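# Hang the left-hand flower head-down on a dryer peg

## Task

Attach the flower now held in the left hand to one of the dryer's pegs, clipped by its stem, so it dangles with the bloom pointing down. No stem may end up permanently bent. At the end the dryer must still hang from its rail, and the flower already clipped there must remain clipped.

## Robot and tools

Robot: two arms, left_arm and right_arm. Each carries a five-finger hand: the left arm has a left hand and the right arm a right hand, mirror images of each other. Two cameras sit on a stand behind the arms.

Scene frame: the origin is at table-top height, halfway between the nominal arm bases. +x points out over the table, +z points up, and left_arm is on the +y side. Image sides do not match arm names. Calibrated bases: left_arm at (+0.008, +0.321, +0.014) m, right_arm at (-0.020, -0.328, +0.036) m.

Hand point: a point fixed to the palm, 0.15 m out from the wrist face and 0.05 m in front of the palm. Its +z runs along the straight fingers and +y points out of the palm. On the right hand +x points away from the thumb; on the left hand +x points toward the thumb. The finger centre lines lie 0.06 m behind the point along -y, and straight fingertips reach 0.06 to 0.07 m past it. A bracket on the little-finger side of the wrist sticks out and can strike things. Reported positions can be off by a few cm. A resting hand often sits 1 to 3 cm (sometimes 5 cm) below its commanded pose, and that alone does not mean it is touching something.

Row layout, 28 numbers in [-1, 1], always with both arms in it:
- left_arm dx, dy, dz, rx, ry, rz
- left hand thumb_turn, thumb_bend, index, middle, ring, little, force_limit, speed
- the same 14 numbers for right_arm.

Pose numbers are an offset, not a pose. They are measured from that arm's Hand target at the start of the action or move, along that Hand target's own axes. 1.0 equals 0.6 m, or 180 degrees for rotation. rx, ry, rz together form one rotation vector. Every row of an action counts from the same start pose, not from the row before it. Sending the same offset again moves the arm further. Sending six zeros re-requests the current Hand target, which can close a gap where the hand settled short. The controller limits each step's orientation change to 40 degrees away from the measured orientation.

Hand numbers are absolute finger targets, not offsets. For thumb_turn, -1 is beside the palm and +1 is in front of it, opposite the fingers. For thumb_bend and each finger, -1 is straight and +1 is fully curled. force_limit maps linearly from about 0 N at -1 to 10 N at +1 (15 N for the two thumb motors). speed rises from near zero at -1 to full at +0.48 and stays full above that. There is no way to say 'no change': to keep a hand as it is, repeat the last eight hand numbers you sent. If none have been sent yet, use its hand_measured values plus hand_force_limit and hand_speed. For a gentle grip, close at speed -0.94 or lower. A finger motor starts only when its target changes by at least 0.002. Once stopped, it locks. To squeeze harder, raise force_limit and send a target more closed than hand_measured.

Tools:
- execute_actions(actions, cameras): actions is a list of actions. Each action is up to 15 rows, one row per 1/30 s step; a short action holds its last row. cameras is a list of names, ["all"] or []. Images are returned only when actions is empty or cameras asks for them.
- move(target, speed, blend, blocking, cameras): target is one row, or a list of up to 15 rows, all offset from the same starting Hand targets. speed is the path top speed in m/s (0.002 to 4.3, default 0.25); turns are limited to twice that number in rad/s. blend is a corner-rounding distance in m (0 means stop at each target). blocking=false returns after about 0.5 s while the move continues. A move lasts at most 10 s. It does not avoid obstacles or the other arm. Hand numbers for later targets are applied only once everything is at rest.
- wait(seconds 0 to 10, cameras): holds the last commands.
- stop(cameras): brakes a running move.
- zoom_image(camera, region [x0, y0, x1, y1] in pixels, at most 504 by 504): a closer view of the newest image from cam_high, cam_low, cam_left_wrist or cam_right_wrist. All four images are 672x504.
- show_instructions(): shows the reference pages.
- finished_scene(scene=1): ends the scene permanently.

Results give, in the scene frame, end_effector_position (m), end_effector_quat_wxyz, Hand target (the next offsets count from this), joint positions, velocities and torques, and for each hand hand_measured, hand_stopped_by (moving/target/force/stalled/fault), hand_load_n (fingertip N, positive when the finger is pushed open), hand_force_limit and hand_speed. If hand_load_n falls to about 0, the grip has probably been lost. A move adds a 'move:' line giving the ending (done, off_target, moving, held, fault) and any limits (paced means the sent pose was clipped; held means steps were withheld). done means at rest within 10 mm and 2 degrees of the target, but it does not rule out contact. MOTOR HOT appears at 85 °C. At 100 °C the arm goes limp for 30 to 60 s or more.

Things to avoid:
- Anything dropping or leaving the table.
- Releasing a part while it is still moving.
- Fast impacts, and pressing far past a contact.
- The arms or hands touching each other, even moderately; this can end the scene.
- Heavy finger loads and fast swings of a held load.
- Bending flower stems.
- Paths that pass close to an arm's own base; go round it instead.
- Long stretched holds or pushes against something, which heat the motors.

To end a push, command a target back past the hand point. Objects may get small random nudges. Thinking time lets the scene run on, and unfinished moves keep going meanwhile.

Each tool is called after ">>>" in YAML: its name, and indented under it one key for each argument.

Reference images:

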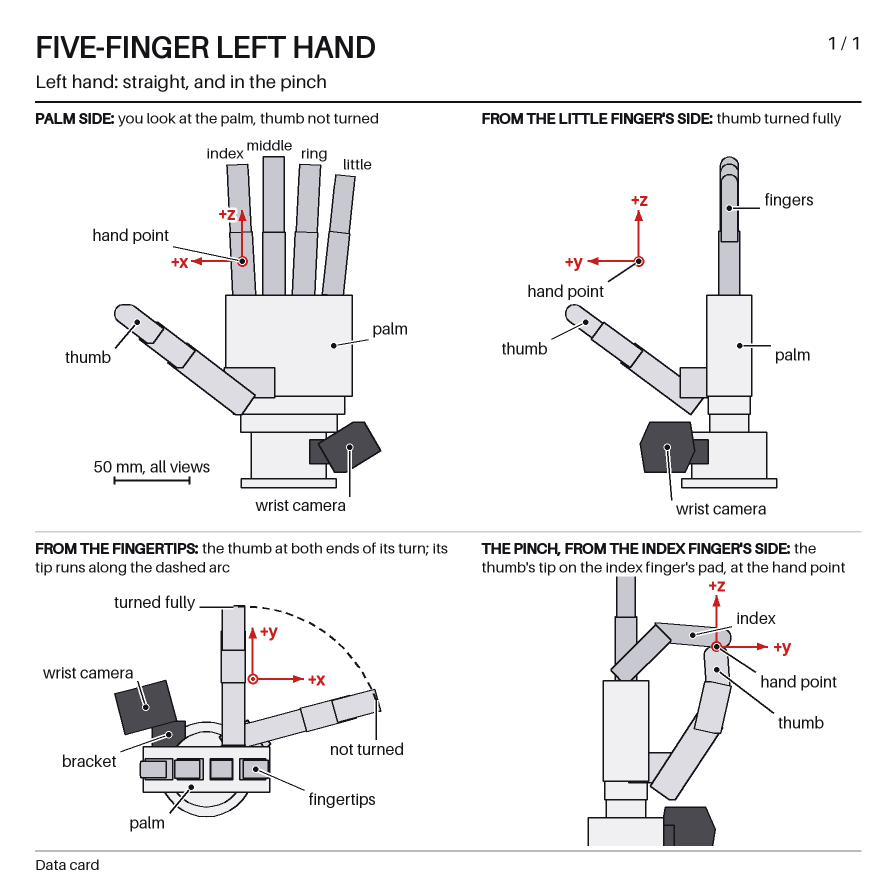

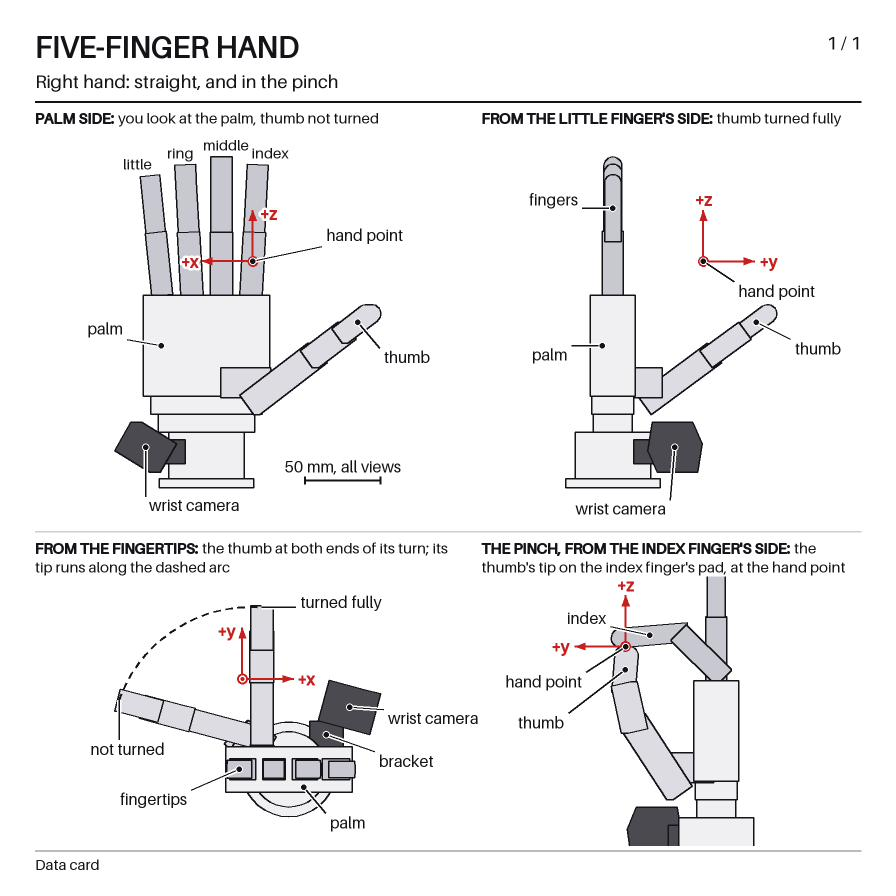

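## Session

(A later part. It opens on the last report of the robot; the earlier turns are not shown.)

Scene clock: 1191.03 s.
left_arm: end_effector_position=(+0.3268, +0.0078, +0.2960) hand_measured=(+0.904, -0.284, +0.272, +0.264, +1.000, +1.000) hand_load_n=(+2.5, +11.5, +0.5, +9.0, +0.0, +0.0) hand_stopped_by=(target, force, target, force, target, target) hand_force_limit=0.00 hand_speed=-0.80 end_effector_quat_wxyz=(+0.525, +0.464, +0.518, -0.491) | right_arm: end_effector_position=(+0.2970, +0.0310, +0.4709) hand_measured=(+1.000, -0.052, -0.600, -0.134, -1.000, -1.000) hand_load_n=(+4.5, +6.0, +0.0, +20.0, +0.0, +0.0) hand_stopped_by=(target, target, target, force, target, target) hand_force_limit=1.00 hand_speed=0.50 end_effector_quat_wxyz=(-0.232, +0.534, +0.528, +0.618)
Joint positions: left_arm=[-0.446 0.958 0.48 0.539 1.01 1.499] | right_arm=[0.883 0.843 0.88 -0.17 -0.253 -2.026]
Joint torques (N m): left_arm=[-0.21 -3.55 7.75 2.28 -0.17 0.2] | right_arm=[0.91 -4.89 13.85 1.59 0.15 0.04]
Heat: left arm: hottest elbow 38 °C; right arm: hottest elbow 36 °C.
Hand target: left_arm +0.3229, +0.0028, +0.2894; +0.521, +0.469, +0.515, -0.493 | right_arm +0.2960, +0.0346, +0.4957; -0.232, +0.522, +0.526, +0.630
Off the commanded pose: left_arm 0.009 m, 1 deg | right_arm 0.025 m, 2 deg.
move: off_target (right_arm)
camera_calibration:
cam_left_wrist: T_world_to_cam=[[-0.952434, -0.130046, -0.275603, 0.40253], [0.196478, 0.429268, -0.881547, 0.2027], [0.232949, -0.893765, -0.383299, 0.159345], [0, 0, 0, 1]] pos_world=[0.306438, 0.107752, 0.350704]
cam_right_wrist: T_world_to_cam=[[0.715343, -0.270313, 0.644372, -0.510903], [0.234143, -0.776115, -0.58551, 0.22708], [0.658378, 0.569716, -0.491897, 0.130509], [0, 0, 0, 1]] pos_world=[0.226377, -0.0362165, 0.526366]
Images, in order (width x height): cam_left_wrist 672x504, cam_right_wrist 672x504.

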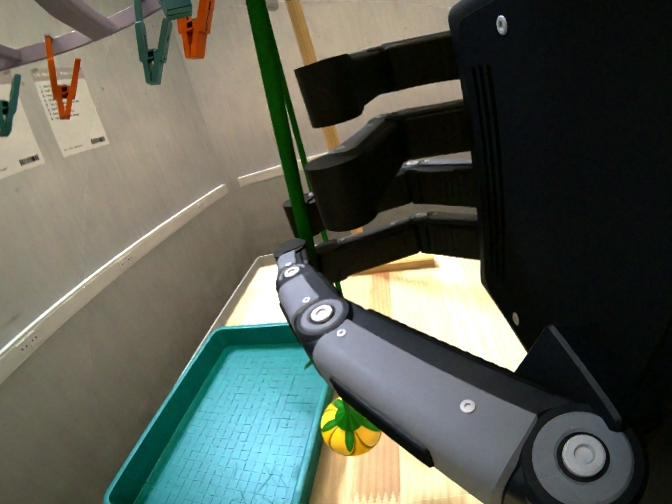

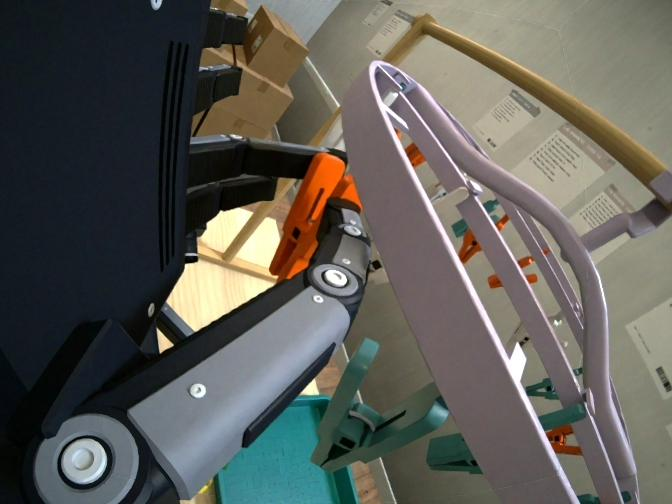

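>>> move:
  target: [0.0,-0.0137,0.0047,0,0,0,0.904,-0.284,0.272,0.264,1,1,0,-0.8,0,0,0,0,0,0,1,-0.05,-0.6,0.26,-1,-1,1,0.5]
  speed: 0.04
  cameras: ["cam_right_wrist","cam_left_wrist"]

>>> zoom_image:
  camera: "cam_right_wrist"
  region: [245, 260, 285, 300]

>>> zoom_image:
  camera: "cam_left_wrist"
  region: [180, 0, 380, 200]

Scene clock: 1193.40 s.
left_arm: end_effector_position=(+0.3223, +0.0029, +0.2910) hand_measured=(+0.904, -0.284, +0.272, +0.264, +1.000, +1.000) hand_load_n=(+2.5, +11.5, +0.5, +9.0, +0.0, +0.0) hand_stopped_by=(target, force, target, force, target, target) hand_force_limit=0.00 hand_speed=-0.80 end_effector_quat_wxyz=(+0.522, +0.463, +0.521, -0.492) | right_arm: end_effector_position=(+0.2970, +0.0310, +0.4709) hand_measured=(+1.000, -0.052, -0.600, -0.134, -1.000, -1.000) hand_load_n=(+4.5, +6.0, +0.0, +20.0, +0.0, +0.0) hand_stopped_by=(target, target, target, force, target, target) hand_force_limit=1.00 hand_speed=0.50 end_effector_quat_wxyz=(-0.232, +0.534, +0.528, +0.618)
Joint positions: left_arm=[-0.469 0.958 0.471 0.539 0.986 1.499] | right_arm=[0.883 0.843 0.88 -0.17 -0.253 -2.026]
Joint torques (N m): left_arm=[-0.26 -5.25 7.68 1.91 -0.2 0.22] | right_arm=[0.97 -4.72 13.75 1.57 0.15 0.03]
Heat: left arm: hottest elbow 38 °C; right arm: hottest elbow 36 °C.
Hand target: left_arm +0.3149, -0.0007, +0.2897; +0.521, +0.469, +0.515, -0.493 | right_arm +0.2960, +0.0346, +0.4957; -0.232, +0.522, +0.526, +0.630
Off the commanded pose: left_arm 0.008 m, 1 deg | right_arm 0.025 m, 2 deg.
move: off_target (right_arm)
camera_calibration:
cam_left_wrist: T_world_to_cam=[[-0.954701, -0.129924, -0.267705, 0.394677], [0.188498, 0.432066, -0.881923, 0.203918], [0.230249, -0.892434, -0.388003, 0.156401], [0, 0, 0, 1]] pos_world=[0.302349, 0.10275, 0.34618]
cam_right_wrist: T_world_to_cam=[[0.715343, -0.270313, 0.644372, -0.510903], [0.234143, -0.776115, -0.58551, 0.22708], [0.658378, 0.569716, -0.491897, 0.130509], [0, 0, 0, 1]] pos_world=[0.226377, -0.0362165, 0.526366]
Images, in order (width x height): cam_left_wrist 672x504, cam_right_wrist 672x504.

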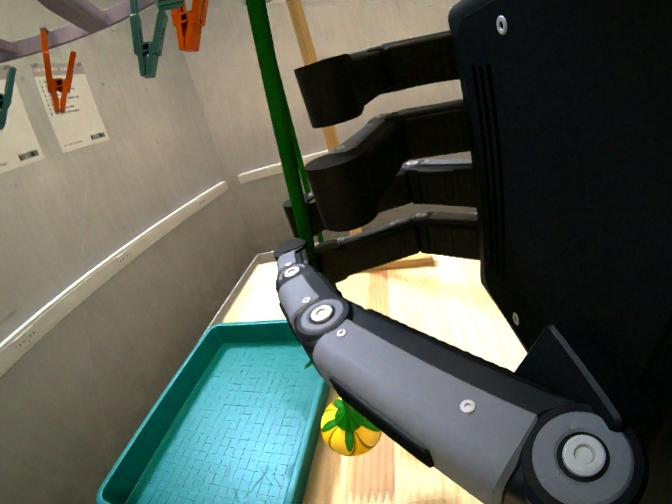

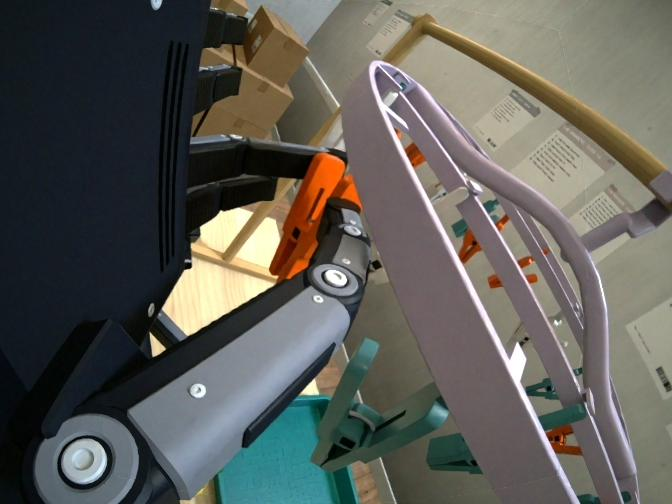

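Scaled by 12.600 from the camera's 672x504 image, which has a finer 960x720 frame.

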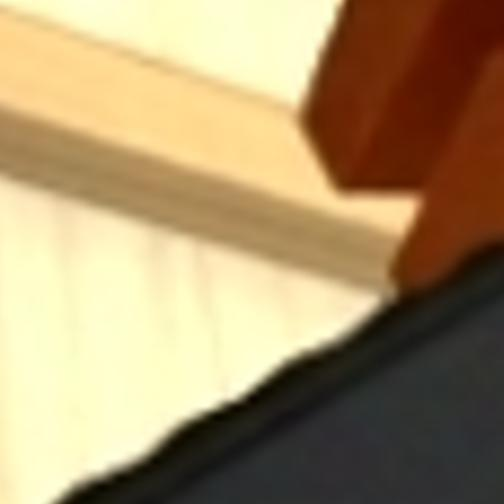

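Scaled by 2.520 from the camera's 672x504 image, which has a finer 960x720 frame.

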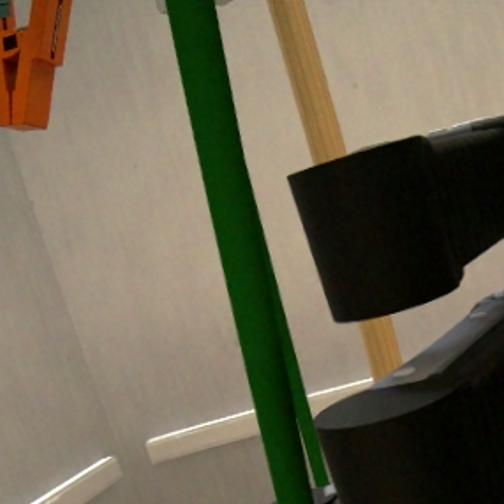

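>>> move:
  target:
    - [0.0002,-0.02417,-0.00965,0,0,0,0.904,-0.284,0.272,0.264,1,1,0,-0.8,0,0,0,0,0,0,1,-0.05,-0.6,0.26,-1,-1,1,0.5]
    - [-0.07057,0.00415,-0.01588,0,0,0,0.904,-0.284,0.272,0.264,1,1,0,-0.8,0,0,0,0,0,0,1,-0.05,-0.6,0.26,-1,-1,1,0.5]
  speed: 0.05
  cameras: ["cam_right_wrist","cam_left_wrist"]

>>> zoom_image:
  camera: "cam_right_wrist"
  region: [235, 250, 285, 300]

>>> zoom_image:
  camera: "cam_left_wrist"
  region: [180, 0, 380, 200]

Scene clock: 1200.97 s.
left_arm: end_effector_position=(+0.3054, +0.0092, +0.3027) hand_measured=(+0.904, -0.284, +0.272, +0.264, +1.000, +1.000) hand_load_n=(+2.5, +11.5, +0.5, +9.5, +0.0, +0.0) hand_stopped_by=(target, force, target, force, target, target) hand_force_limit=0.00 hand_speed=-0.80 end_effector_quat_wxyz=(+0.502, +0.467, +0.528, -0.501) | right_arm: end_effector_position=(+0.2970, +0.0310, +0.4709) hand_measured=(+1.000, -0.052, -0.600, -0.134, -1.000, -1.000) hand_load_n=(+4.5, +6.0, +0.0, +20.0, +0.0, +0.0) hand_stopped_by=(target, target, target, force, target, target) hand_force_limit=1.00 hand_speed=0.50 end_effector_quat_wxyz=(-0.232, +0.534, +0.528, +0.618)
Joint positions: left_arm=[-0.462 0.871 0.487 0.397 1.021 1.499] | right_arm=[0.883 0.843 0.88 -0.17 -0.253 -2.026]
Joint torques (N m): left_arm=[2.61 -4.25 12.44 1.25 0.06 0.17] | right_arm=[0.85 -4.95 13.81 1.58 0.15 0.02]
Heat: left arm: hottest elbow 38 °C; right arm: hottest elbow 36 °C.
Hand target: left_arm +0.3173, +0.0103, +0.3315; +0.521, +0.469, +0.515, -0.493 | right_arm +0.2960, +0.0346, +0.4957; -0.232, +0.522, +0.526, +0.630
Off the commanded pose: left_arm 0.031 m, 3 deg | right_arm 0.025 m, 2 deg.
move: off_target (left_arm, right_arm)
camera_calibration:
cam_left_wrist: T_world_to_cam=[[-0.966178, -0.0984567, -0.23834, 0.376858], [0.171764, 0.443675, -0.879573, 0.218973], [0.192346, -0.890763, -0.411758, 0.189074], [0, 0, 0, 1]] pos_world=[0.290133, 0.108371, 0.360276]
cam_right_wrist: T_world_to_cam=[[0.715343, -0.270313, 0.644372, -0.510903], [0.234143, -0.776115, -0.58551, 0.22708], [0.658378, 0.569716, -0.491897, 0.130509], [0, 0, 0, 1]] pos_world=[0.226377, -0.0362165, 0.526366]
Images, in order (width x height): cam_left_wrist 672x504, cam_right_wrist 672x504.

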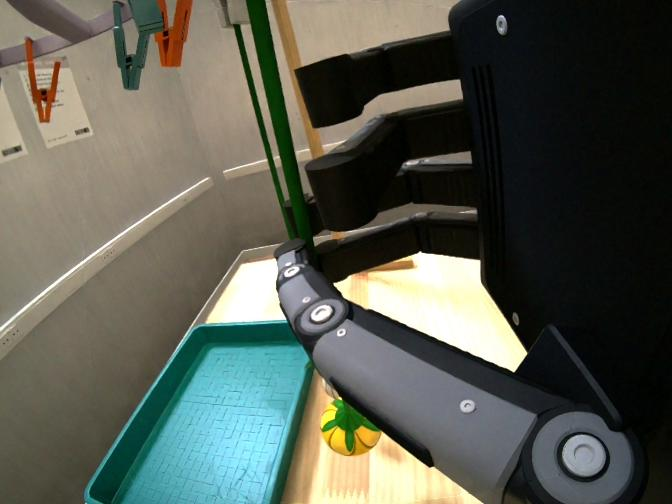

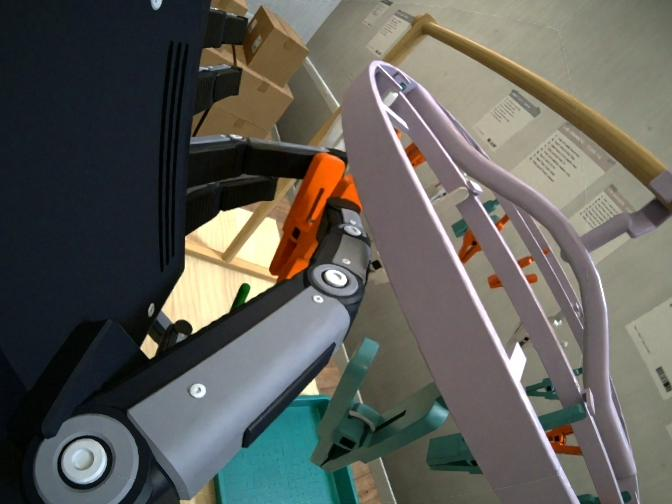

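Scaled by 10.080 from the camera's 672x504 image, which has a finer 960x720 frame.

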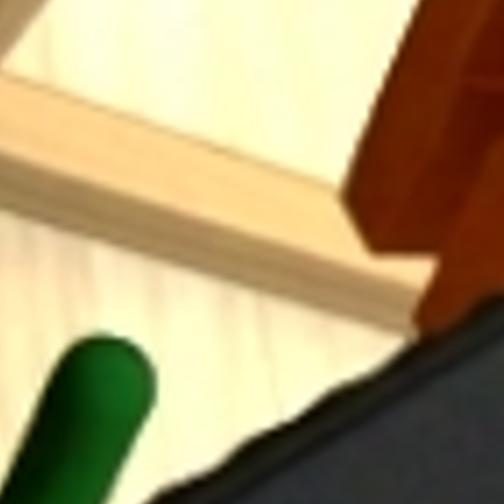

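Scaled by 2.520 from the camera's 672x504 image, which has a finer 960x720 frame.

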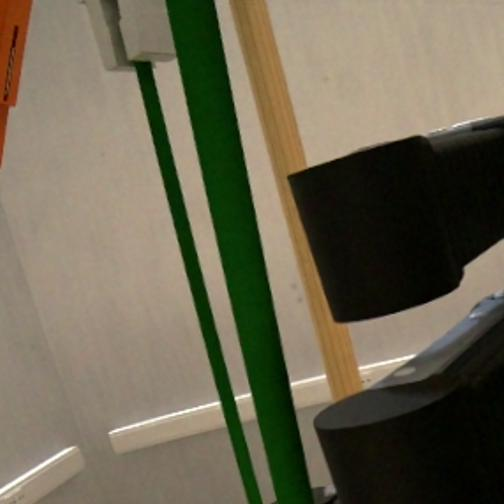

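>>> move:
  target: [-0.0079,0.02861,0.00477,0,0,0,0.904,-0.284,0.272,0.264,1,1,0,-0.8,0,0,0,0,0,0,1,-0.05,-0.6,0.26,-1,-1,1,0.5]
  speed: 0.04
  cameras: ["cam_right_wrist","cam_left_wrist"]

>>> zoom_image:
  camera: "cam_right_wrist"
  region: [255, 260, 285, 290]

>>> zoom_image:
  camera: "cam_left_wrist"
  region: [180, 0, 380, 200]

Scene clock: 1205.27 s.
left_arm: end_effector_position=(+0.3193, +0.0095, +0.3096) hand_measured=(+0.904, -0.284, +0.272, +0.264, +1.000, +1.000) hand_load_n=(+2.5, +11.0, +0.5, +9.0, +0.0, +0.0) hand_stopped_by=(target, force, target, force, target, target) hand_force_limit=0.00 hand_speed=-0.80 end_effector_quat_wxyz=(+0.502, +0.467, +0.528, -0.501) | right_arm: end_effector_position=(+0.2970, +0.0310, +0.4709) hand_measured=(+1.000, -0.052, -0.600, -0.134, -1.000, -1.000) hand_load_n=(+4.5, +6.0, +0.0, +20.0, +0.0, +0.0) hand_stopped_by=(target, target, target, force, target, target) hand_force_limit=1.00 hand_speed=0.50 end_effector_quat_wxyz=(-0.232, +0.534, +0.528, +0.618)
Joint positions: left_arm=[-0.438 0.906 0.523 0.397 1.045 1.499] | right_arm=[0.883 0.843 0.88 -0.17 -0.253 -2.026]
Joint torques (N m): left_arm=[2.67 -3.84 12.41 1.87 0.06 0.15] | right_arm=[0.79 -4.72 13.81 1.65 0.15 0.03]
Heat: left arm: hottest elbow 38 °C; right arm: hottest elbow 36 °C.
Hand target: left_arm +0.3347, +0.0089, +0.3360; +0.521, +0.469, +0.515, -0.493 | right_arm +0.2959, +0.0347, +0.4957; -0.232, +0.522, +0.526, +0.630
Off the commanded pose: left_arm 0.031 m, 3 deg | right_arm 0.025 m, 2 deg.
move: off_target (left_arm, right_arm)
camera_calibration:
cam_left_wrist: T_world_to_cam=[[-0.966023, -0.0987213, -0.238859, 0.391952], [0.172095, 0.443816, -0.879438, 0.222347], [0.192829, -0.890664, -0.411747, 0.189475], [0, 0, 0, 1]] pos_world=[0.303833, 0.108772, 0.367177]
cam_right_wrist: T_world_to_cam=[[0.715343, -0.270313, 0.644372, -0.510903], [0.234143, -0.776115, -0.58551, 0.22708], [0.658378, 0.569716, -0.491897, 0.130509], [0, 0, 0, 1]] pos_world=[0.226377, -0.0362165, 0.526366]
Images, in order (width x height): cam_left_wrist 672x504, cam_right_wrist 672x504.

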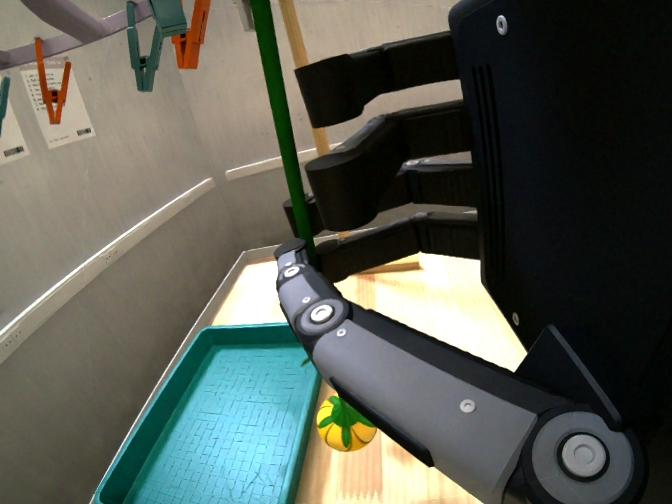

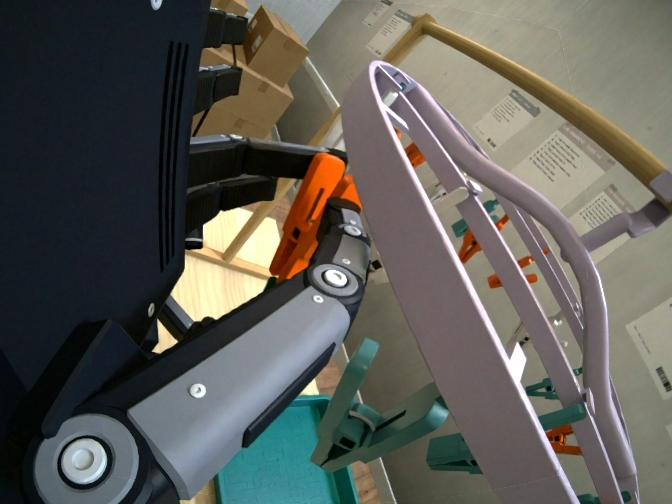

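Scaled by 16.800 from the camera's 672x504 image, which has a finer 960x720 frame.

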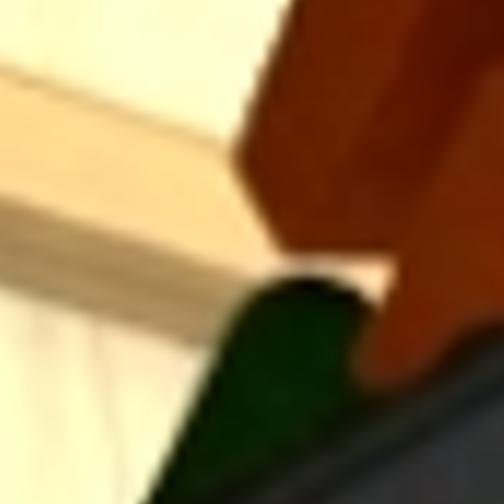

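Scaled by 2.520 from the camera's 672x504 image, which has a finer 960x720 frame.

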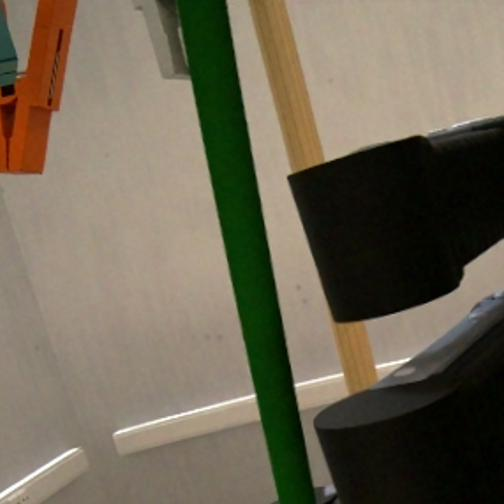

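>>> move:
  target: [0.0034,-0.0162,-0.0079,0,0,0,0.904,-0.284,0.272,0.264,1,1,0,-0.8,0,0,0,0,0,0,1,-0.05,-0.6,0.26,-1,-1,1,0.5]
  speed: 0.04
  cameras: ["cam_right_wrist","cam_left_wrist"]

>>> zoom_image:
  camera: "cam_right_wrist"
  region: [255, 260, 285, 290]

>>> zoom_image:
  camera: "cam_left_wrist"
  region: [180, 0, 380, 200]

Scene clock: 1208.40 s.
left_arm: end_effector_position=(+0.3182, +0.0101, +0.3124) hand_measured=(+0.904, -0.284, +0.272, +0.264, +1.000, +1.000) hand_load_n=(+3.0, +11.0, +0.5, +9.5, +0.0, +0.0) hand_stopped_by=(target, force, target, force, target, target) hand_force_limit=0.00 hand_speed=-0.80 end_effector_quat_wxyz=(+0.504, +0.468, +0.526, -0.501) | right_arm: end_effector_position=(+0.2970, +0.0310, +0.4709) hand_measured=(+1.000, -0.052, -0.600, -0.134, -1.000, -1.000) hand_load_n=(+3.5, +5.5, +0.0, +20.0, +0.0, +0.0) hand_stopped_by=(target, target, target, force, target, target) hand_force_limit=1.00 hand_speed=0.50 end_effector_quat_wxyz=(-0.232, +0.534, +0.528, +0.618)
Joint positions: left_arm=[-0.438 0.899 0.523 0.396 1.045 1.499] | right_arm=[0.883 0.843 0.88 -0.17 -0.253 -2.026]
Joint torques (N m): left_arm=[2.2 -5.25 10.99 1.5 -0.12 0.15] | right_arm=[1.03 -5.25 13.75 1.57 0.14 0.01]
Heat: left arm: hottest elbow 40 °C; right arm: hottest elbow 36 °C.
Hand target: left_arm +0.3247, +0.0128, +0.3342; +0.521, +0.469, +0.515, -0.493 | right_arm +0.2959, +0.0347, +0.4957; -0.232, +0.522, +0.526, +0.630
Off the commanded pose: left_arm 0.023 m, 2 deg | right_arm 0.025 m, 2 deg.
move: off_target (left_arm, right_arm)
camera_calibration:
cam_left_wrist: T_world_to_cam=[[-0.964536, -0.0994863, -0.244483, 0.392953], [0.177486, 0.441121, -0.879722, 0.223174], [0.195367, -0.891916, -0.40782, 0.189287], [0, 0, 0, 1]] pos_world=[0.302427, 0.109475, 0.369596]
cam_right_wrist: T_world_to_cam=[[0.715343, -0.270313, 0.644372, -0.510903], [0.234143, -0.776115, -0.58551, 0.22708], [0.658378, 0.569716, -0.491897, 0.130509], [0, 0, 0, 1]] pos_world=[0.226377, -0.0362165, 0.526366]
Images, in order (width x height): cam_left_wrist 672x504, cam_right_wrist 672x504.

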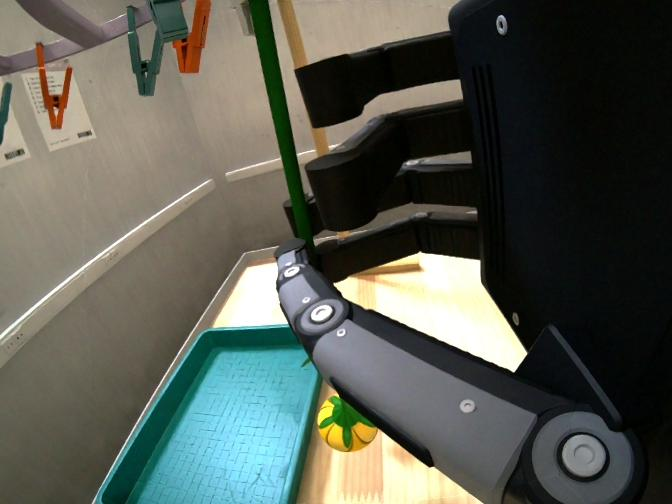

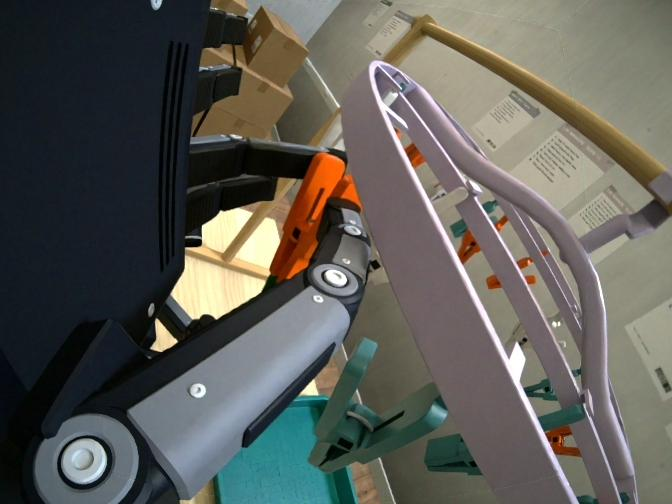

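Scaled by 16.800 from the camera's 672x504 image, which has a finer 960x720 frame.

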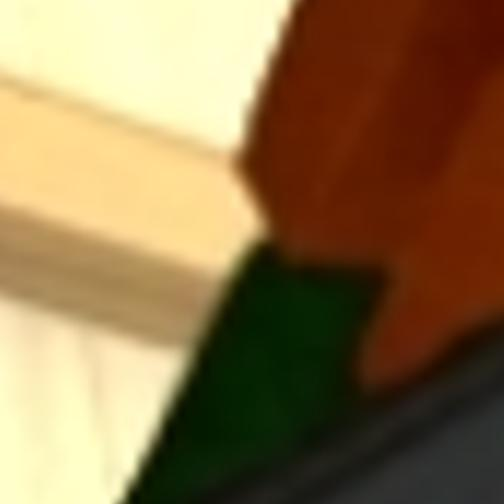

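Scaled by 2.520 from the camera's 672x504 image, which has a finer 960x720 frame.

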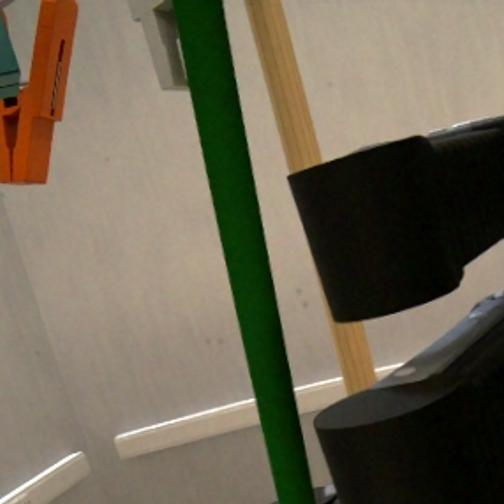

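>>> move:
  target: [0.00707,-0.00406,0.01118,0,0,0,0.904,-0.284,0.272,0.264,1,1,0,-0.8,0,0,0,0,0,0,1,-0.05,-0.6,0.26,-1,-1,1,0.5]
  speed: 0.04
  cameras: ["cam_right_wrist","cam_left_wrist"]

>>> zoom_image:
  camera: "cam_right_wrist"
  region: [255, 260, 285, 290]

>>> zoom_image:
  camera: "cam_left_wrist"
  region: [180, 0, 380, 200]

Scene clock: 1214.17 s.
left_arm: end_effector_position=(+0.3227, +0.0118, +0.3125) hand_measured=(+0.904, -0.284, +0.272, +0.264, +1.000, +1.000) hand_load_n=(+2.5, +10.5, +0.0, +9.5, +0.0, +0.0) hand_stopped_by=(target, force, target, force, target, target) hand_force_limit=0.00 hand_speed=-0.80 end_effector_quat_wxyz=(+0.510, +0.461, +0.531, -0.495) | right_arm: end_effector_position=(+0.2970, +0.0310, +0.4709) hand_measured=(+1.000, -0.052, -0.600, -0.134, -1.000, -1.000) hand_load_n=(+4.0, +5.5, +0.0, +20.0, +0.0, +0.0) hand_stopped_by=(target, target, target, force, target, target) hand_force_limit=1.00 hand_speed=0.50 end_effector_quat_wxyz=(-0.232, +0.534, +0.528, +0.618)
Joint positions: left_arm=[-0.438 0.899 0.523 0.396 1.021 1.499] | right_arm=[0.883 0.843 0.88 -0.17 -0.253 -2.026]
Joint torques (N m): left_arm=[0.03 -4.54 10.58 2.02 -0.14 0.17] | right_arm=[0.85 -5.01 13.78 1.59 0.16 0.02]
Heat: left arm: hottest elbow 41 °C; right arm: hottest elbow 37 °C.
Hand target: left_arm +0.3227, +0.0058, +0.3302; +0.521, +0.469, +0.515, -0.493 | right_arm +0.2959, +0.0347, +0.4957; -0.232, +0.522, +0.526, +0.630
Off the commanded pose: left_arm 0.019 m, 2 deg | right_arm 0.025 m, 2 deg.
move: off_target (left_arm, right_arm)
camera_calibration:
cam_left_wrist: T_world_to_cam=[[-0.961931, -0.12275, -0.244174, 0.396826], [0.166609, 0.444829, -0.879982, 0.225195], [0.216633, -0.887164, -0.407444, 0.182931], [0, 0, 0, 1]] pos_world=[0.304571, 0.110827, 0.369596]
cam_right_wrist: T_world_to_cam=[[0.715343, -0.270313, 0.644372, -0.510903], [0.234143, -0.776115, -0.58551, 0.22708], [0.658378, 0.569716, -0.491897, 0.130509], [0, 0, 0, 1]] pos_world=[0.226377, -0.0362165, 0.526366]
Images, in order (width x height): cam_left_wrist 672x504, cam_right_wrist 672x504.

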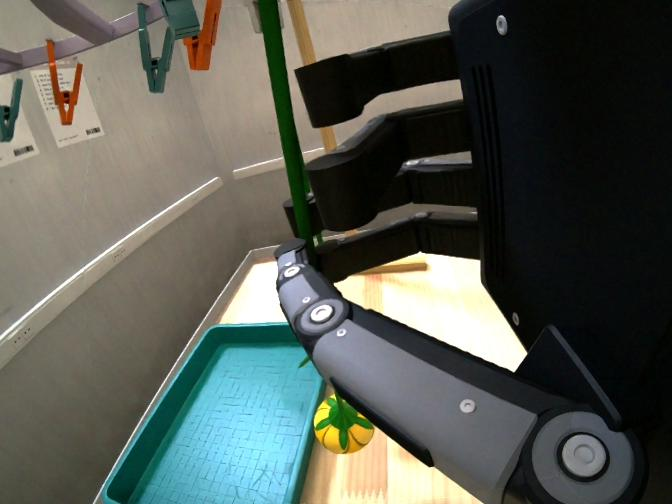

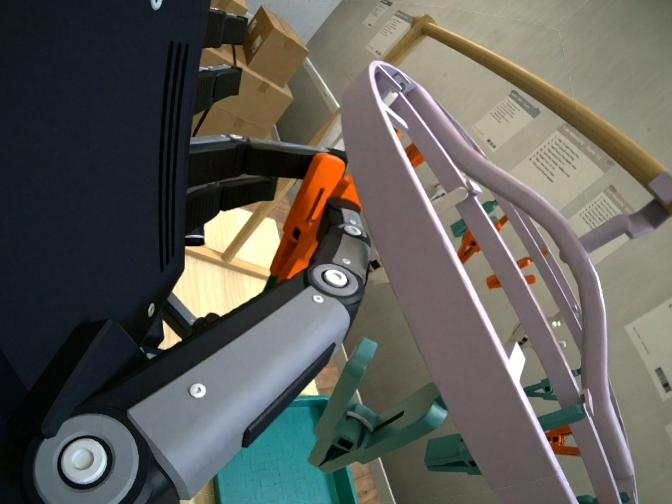

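Scaled by 16.800 from the camera's 672x504 image, which has a finer 960x720 frame.

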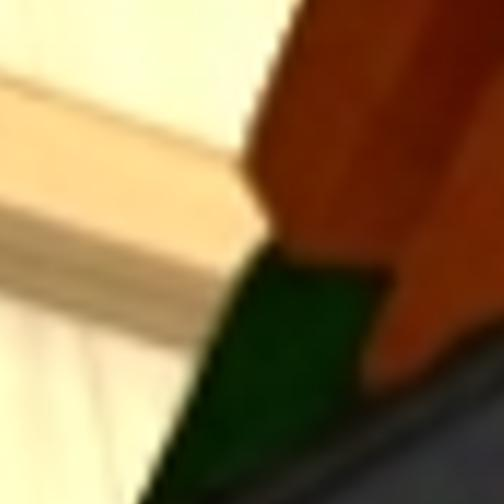

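Scaled by 2.520 from the camera's 672x504 image, which has a finer 960x720 frame.

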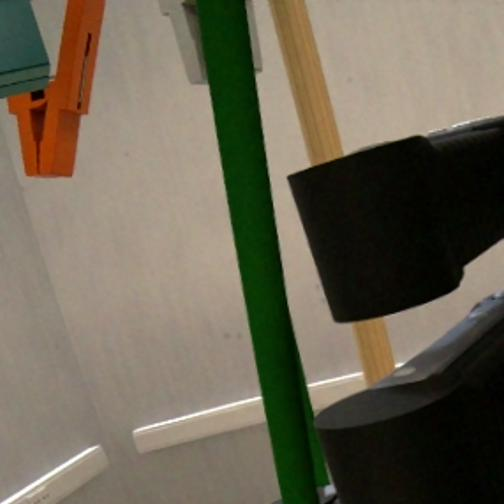

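>>> move:
  target: [0.067,-0.01036,0.0039,0,0,0,0.904,-0.284,0.272,0.264,1,1,0,-0.8,0,0,0,0,0,0,1,-0.05,-0.6,0.26,-1,-1,1,0.5]
  speed: 0.08
  cameras: ["cam_right_wrist","cam_left_wrist"]

>>> zoom_image:
  camera: "cam_right_wrist"
  region: [245, 255, 295, 305]

>>> zoom_image:
  camera: "cam_left_wrist"
  region: [180, 0, 380, 200]

Scene clock: 1216.90 s.
left_arm: end_effector_position=(+0.3204, +0.0071, +0.2964) hand_measured=(+0.904, -0.284, +0.272, +0.264, +1.000, +1.000) hand_load_n=(+3.0, +11.0, +0.5, +9.0, +0.0, +0.0) hand_stopped_by=(target, force, target, force, target, target) hand_force_limit=0.00 hand_speed=-0.80 end_effector_quat_wxyz=(+0.524, +0.464, +0.519, -0.491) | right_arm: end_effector_position=(+0.2968, +0.0312, +0.4720) hand_measured=(+1.000, -0.052, -0.600, -0.134, -1.000, -1.000) hand_load_n=(+4.0, +6.0, +0.0, +20.0, +0.0, +0.0) hand_stopped_by=(target, target, target, force, target, target) hand_force_limit=1.00 hand_speed=0.50 end_effector_quat_wxyz=(-0.231, +0.533, +0.528, +0.619)
Joint positions: left_arm=[-0.459 0.936 0.47 0.524 0.996 1.499] | right_arm=[0.883 0.843 0.882 -0.17 -0.253 -2.027]
Joint torques (N m): left_arm=[-0.32 -3.25 7.79 2.35 -0.17 0.21] | right_arm=[1.08 -4.66 13.63 1.66 0.16 0.04]
Heat: left arm: hottest elbow 41 °C; right arm: hottest elbow 37 °C.
Hand target: left_arm +0.3160, +0.0018, +0.2900; +0.521, +0.469, +0.515, -0.493 | right_arm +0.2960, +0.0346, +0.4957; -0.232, +0.522, +0.526, +0.630
Off the commanded pose: left_arm 0.009 m, 1 deg | right_arm 0.024 m, 2 deg.
move: off_target (right_arm)
camera_calibration:
cam_left_wrist: T_world_to_cam=[[-0.952741, -0.131125, -0.274026, 0.396016], [0.194513, 0.429564, -0.881839, 0.205285], [0.233343, -0.893465, -0.383758, 0.160397], [0, 0, 0, 1]] pos_world=[0.299942, 0.107054, 0.351101]
cam_right_wrist: T_world_to_cam=[[0.714346, -0.270131, 0.645554, -0.511707], [0.235949, -0.775501, -0.585599, 0.227398], [0.658816, 0.570638, -0.490238, 0.130087], [0, 0, 0, 1]] pos_world=[0.226178, -0.0361132, 0.527272]
Images, in order (width x height): cam_left_wrist 672x504, cam_right_wrist 672x504.

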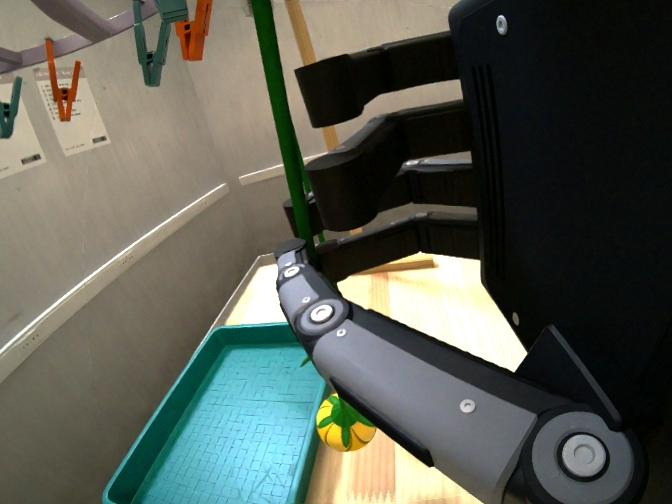

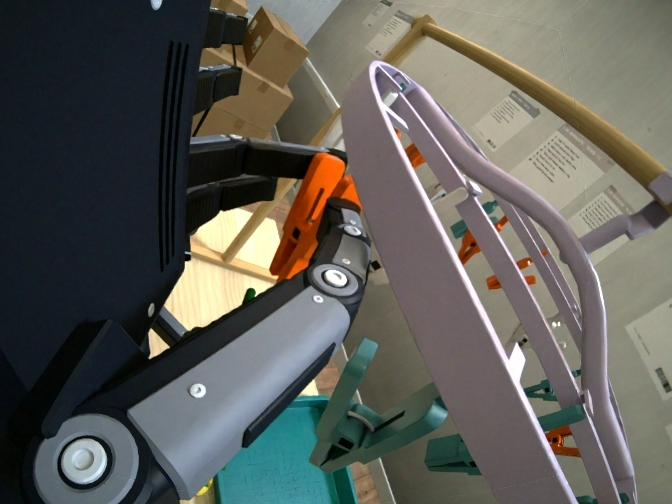

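Scaled by 10.080 from the camera's 672x504 image, which has a finer 960x720 frame.

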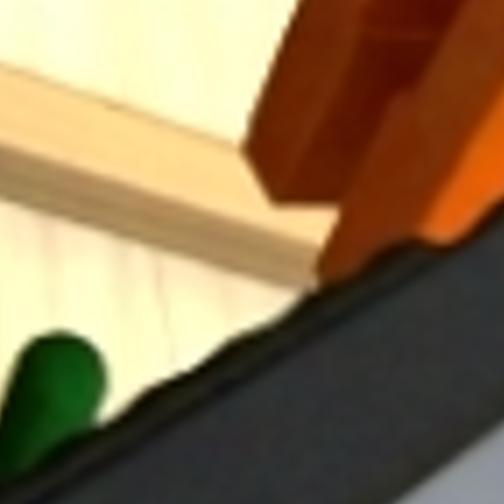

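Scaled by 2.520 from the camera's 672x504 image, which has a finer 960x720 frame.

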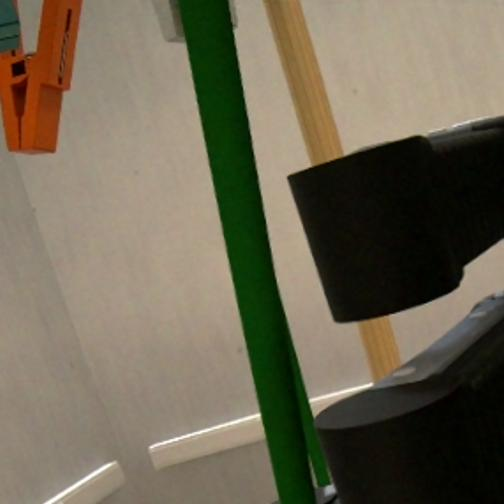

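>>> move:
  target:
    - [0.00036,-0.02159,-0.00161,0,0,0,0.904,-0.284,0.272,0.264,1,1,0,-0.8,0,0,0,0,0,0,1,-0.05,-0.6,0.26,-1,-1,1,0.5]
    - [-0.103,0.00645,-0.00703,0,0,0,0.904,-0.284,0.272,0.264,1,1,0,-0.8,0,0,0,0,0,0,1,-0.05,-0.6,0.26,-1,-1,1,0.5]
  speed: 0.05
  cameras: ["cam_right_wrist","cam_left_wrist"]

>>> zoom_image:
  camera: "cam_right_wrist"
  region: [245, 240, 295, 290]

>>> zoom_image:
  camera: "cam_left_wrist"
  region: [180, 0, 380, 200]

Scene clock: 1224.90 s.
left_arm: end_effector_position=(+0.3097, +0.0064, +0.3210) hand_measured=(+0.904, -0.284, +0.272, +0.264, +1.000, +1.000) hand_load_n=(+3.0, +11.0, +0.0, +9.0, +0.0, +0.0) hand_stopped_by=(target, force, target, force, target, target) hand_force_limit=0.00 hand_speed=-0.80 end_effector_quat_wxyz=(+0.501, +0.467, +0.529, -0.502) | right_arm: end_effector_position=(+0.2968, +0.0312, +0.4720) hand_measured=(+1.000, -0.052, -0.600, -0.134, -1.000, -1.000) hand_load_n=(+4.0, +6.0, +0.0, +20.0, +0.0, +0.0) hand_stopped_by=(target, target, target, force, target, target) hand_force_limit=1.00 hand_speed=0.50 end_effector_quat_wxyz=(-0.231, +0.533, +0.528, +0.619)
Joint positions: left_arm=[-0.464 0.864 0.537 0.337 1.019 1.499] | right_arm=[0.883 0.843 0.882 -0.17 -0.253 -2.027]
Joint torques (N m): left_arm=[2.67 -4.48 12.66 1.28 0.07 0.17] | right_arm=[1.26 -4.66 13.67 1.62 0.17 0.04]
Heat: left arm: hottest elbow 40 °C; right arm: hottest elbow 36 °C.
Hand target: left_arm +0.3206, +0.0082, +0.3516; +0.521, +0.469, +0.515, -0.493 | right_arm +0.2960, +0.0346, +0.4957; -0.232, +0.522, +0.526, +0.630
Off the commanded pose: left_arm 0.033 m, 3 deg | right_arm 0.024 m, 2 deg.
move: off_target (left_arm, right_arm)
camera_calibration:
cam_left_wrist: T_world_to_cam=[[-0.966734, -0.0980736, -0.236236, 0.384473], [0.169751, 0.444882, -0.879355, 0.236126], [0.191339, -0.890203, -0.413434, 0.194238], [0, 0, 0, 1]] pos_world=[0.294435, 0.10557, 0.378769]
cam_right_wrist: T_world_to_cam=[[0.714346, -0.270131, 0.645554, -0.511707], [0.235949, -0.775501, -0.585599, 0.227398], [0.658816, 0.570638, -0.490238, 0.130087], [0, 0, 0, 1]] pos_world=[0.226178, -0.0361132, 0.527272]
Images, in order (width x height): cam_left_wrist 672x504, cam_right_wrist 672x504.

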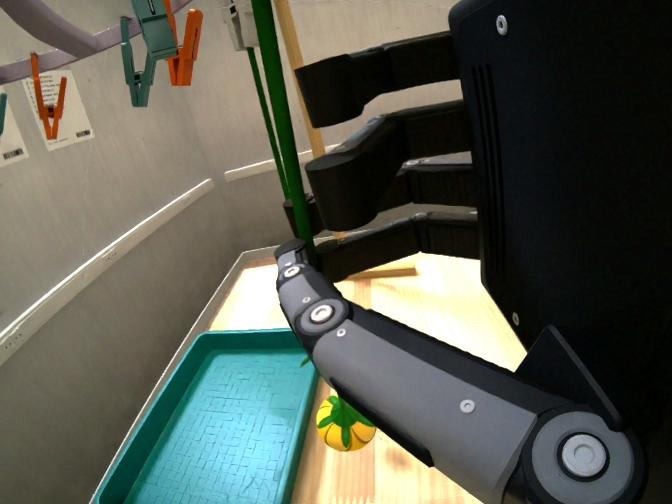

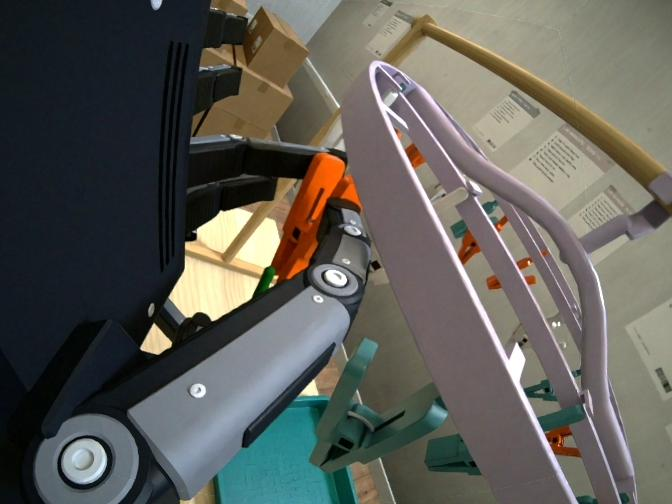

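Scaled by 10.080 from the camera's 672x504 image, which has a finer 960x720 frame.

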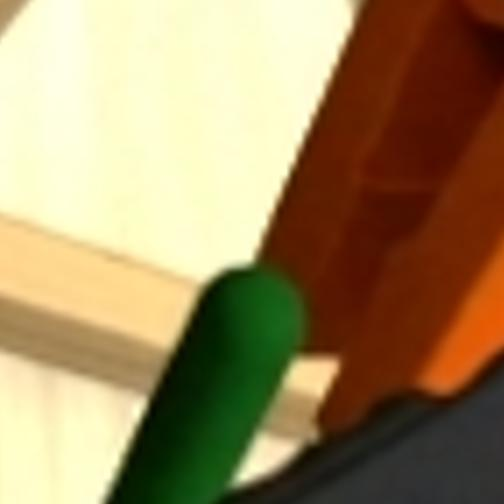

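Scaled by 2.520 from the camera's 672x504 image, which has a finer 960x720 frame.

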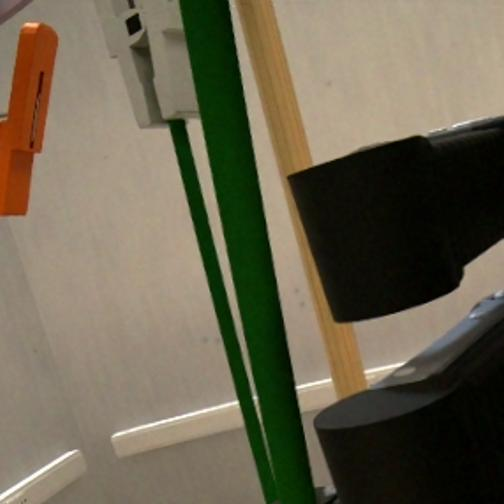

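>>> move:
  target: [-0.00029,0.01027,-0.00341,0,0,0,0.904,-0.284,0.272,0.264,1,1,0,-0.8,0,0,0,0,0,0,1,-0.05,-0.6,0.26,-1,-1,1,0.5]
  speed: 0.03
  cameras: ["cam_right_wrist","cam_left_wrist"]

>>> zoom_image:
  camera: "cam_right_wrist"
  region: [245, 240, 295, 290]

>>> zoom_image:
  camera: "cam_left_wrist"
  region: [180, 0, 380, 200]

Scene clock: 1227.10 s.
left_arm: end_effector_position=(+0.3130, +0.0103, +0.3252) hand_measured=(+0.904, -0.284, +0.272, +0.264, +1.000, +1.000) hand_load_n=(+2.5, +11.0, +0.5, +9.0, +0.0, +0.5) hand_stopped_by=(target, force, target, force, target, target) hand_force_limit=0.00 hand_speed=-0.80 end_effector_quat_wxyz=(+0.503, +0.467, +0.526, -0.501) | right_arm: end_effector_position=(+0.2968, +0.0312, +0.4720) hand_measured=(+1.000, -0.052, -0.600, -0.134, -1.000, -1.000) hand_load_n=(+4.5, +6.0, +0.0, +20.0, +0.0, +0.0) hand_stopped_by=(target, target, target, force, target, target) hand_force_limit=1.00 hand_speed=0.50 end_effector_quat_wxyz=(-0.231, +0.533, +0.528, +0.619)
Joint positions: left_arm=[-0.446 0.864 0.544 0.337 1.038 1.499] | right_arm=[0.883 0.843 0.882 -0.17 -0.253 -2.027]
Joint torques (N m): left_arm=[2.67 -3.19 12.71 1.62 0.05 0.15] | right_arm=[0.79 -4.66 13.72 1.63 0.17 0.04]
Heat: left arm: hottest elbow 40 °C; right arm: hottest elbow 36 °C.
Hand target: left_arm +0.3266, +0.0107, +0.3517; +0.521, +0.469, +0.515, -0.493 | right_arm +0.2960, +0.0346, +0.4957; -0.232, +0.522, +0.526, +0.630
Off the commanded pose: left_arm 0.030 m, 3 deg | right_arm 0.024 m, 2 deg.
move: off_target (left_arm, right_arm)
camera_calibration:
cam_left_wrist: T_world_to_cam=[[-0.965157, -0.0988311, -0.242291, 0.390496], [0.175535, 0.442158, -0.879593, 0.235882], [0.194062, -0.891476, -0.409404, 0.196614], [0, 0, 0, 1]] pos_world=[0.297329, 0.109573, 0.382589]
cam_right_wrist: T_world_to_cam=[[0.714346, -0.270131, 0.645554, -0.511707], [0.235949, -0.775501, -0.585599, 0.227398], [0.658816, 0.570638, -0.490238, 0.130087], [0, 0, 0, 1]] pos_world=[0.226178, -0.0361132, 0.527272]
Images, in order (width x height): cam_left_wrist 672x504, cam_right_wrist 672x504.

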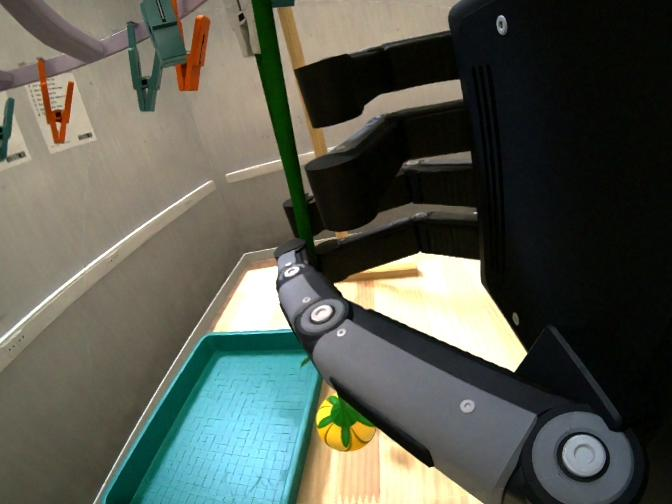

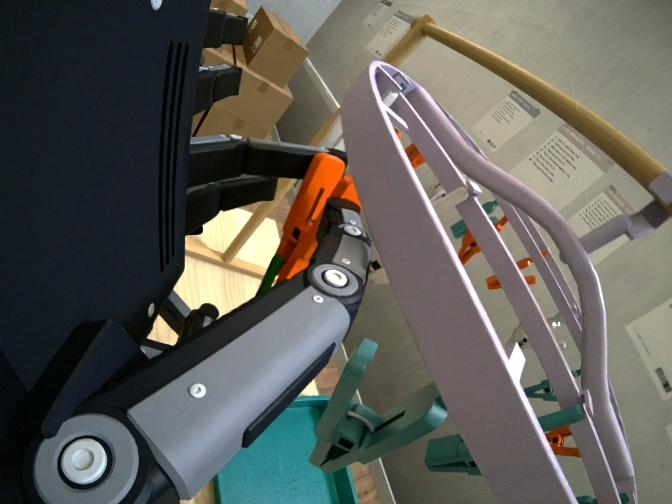

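Scaled by 10.080 from the camera's 672x504 image, which has a finer 960x720 frame.

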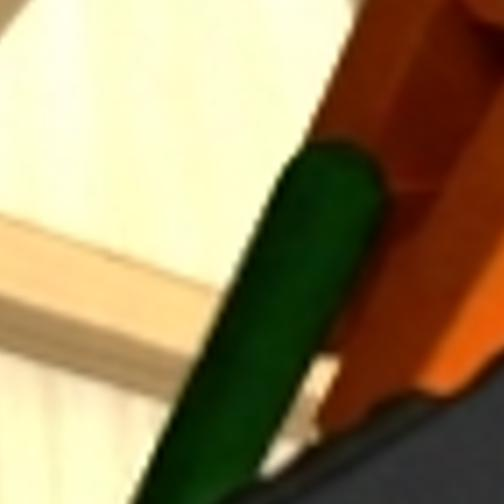

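Scaled by 2.520 from the camera's 672x504 image, which has a finer 960x720 frame.

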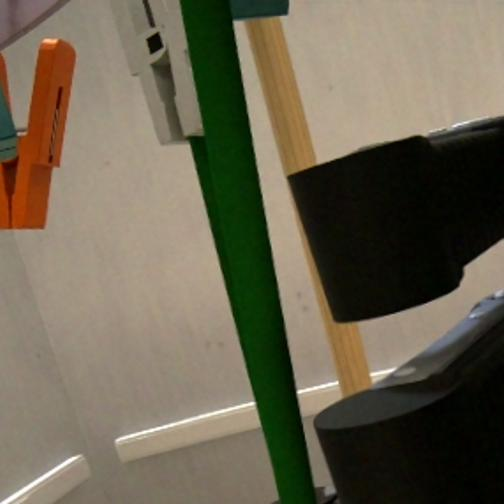

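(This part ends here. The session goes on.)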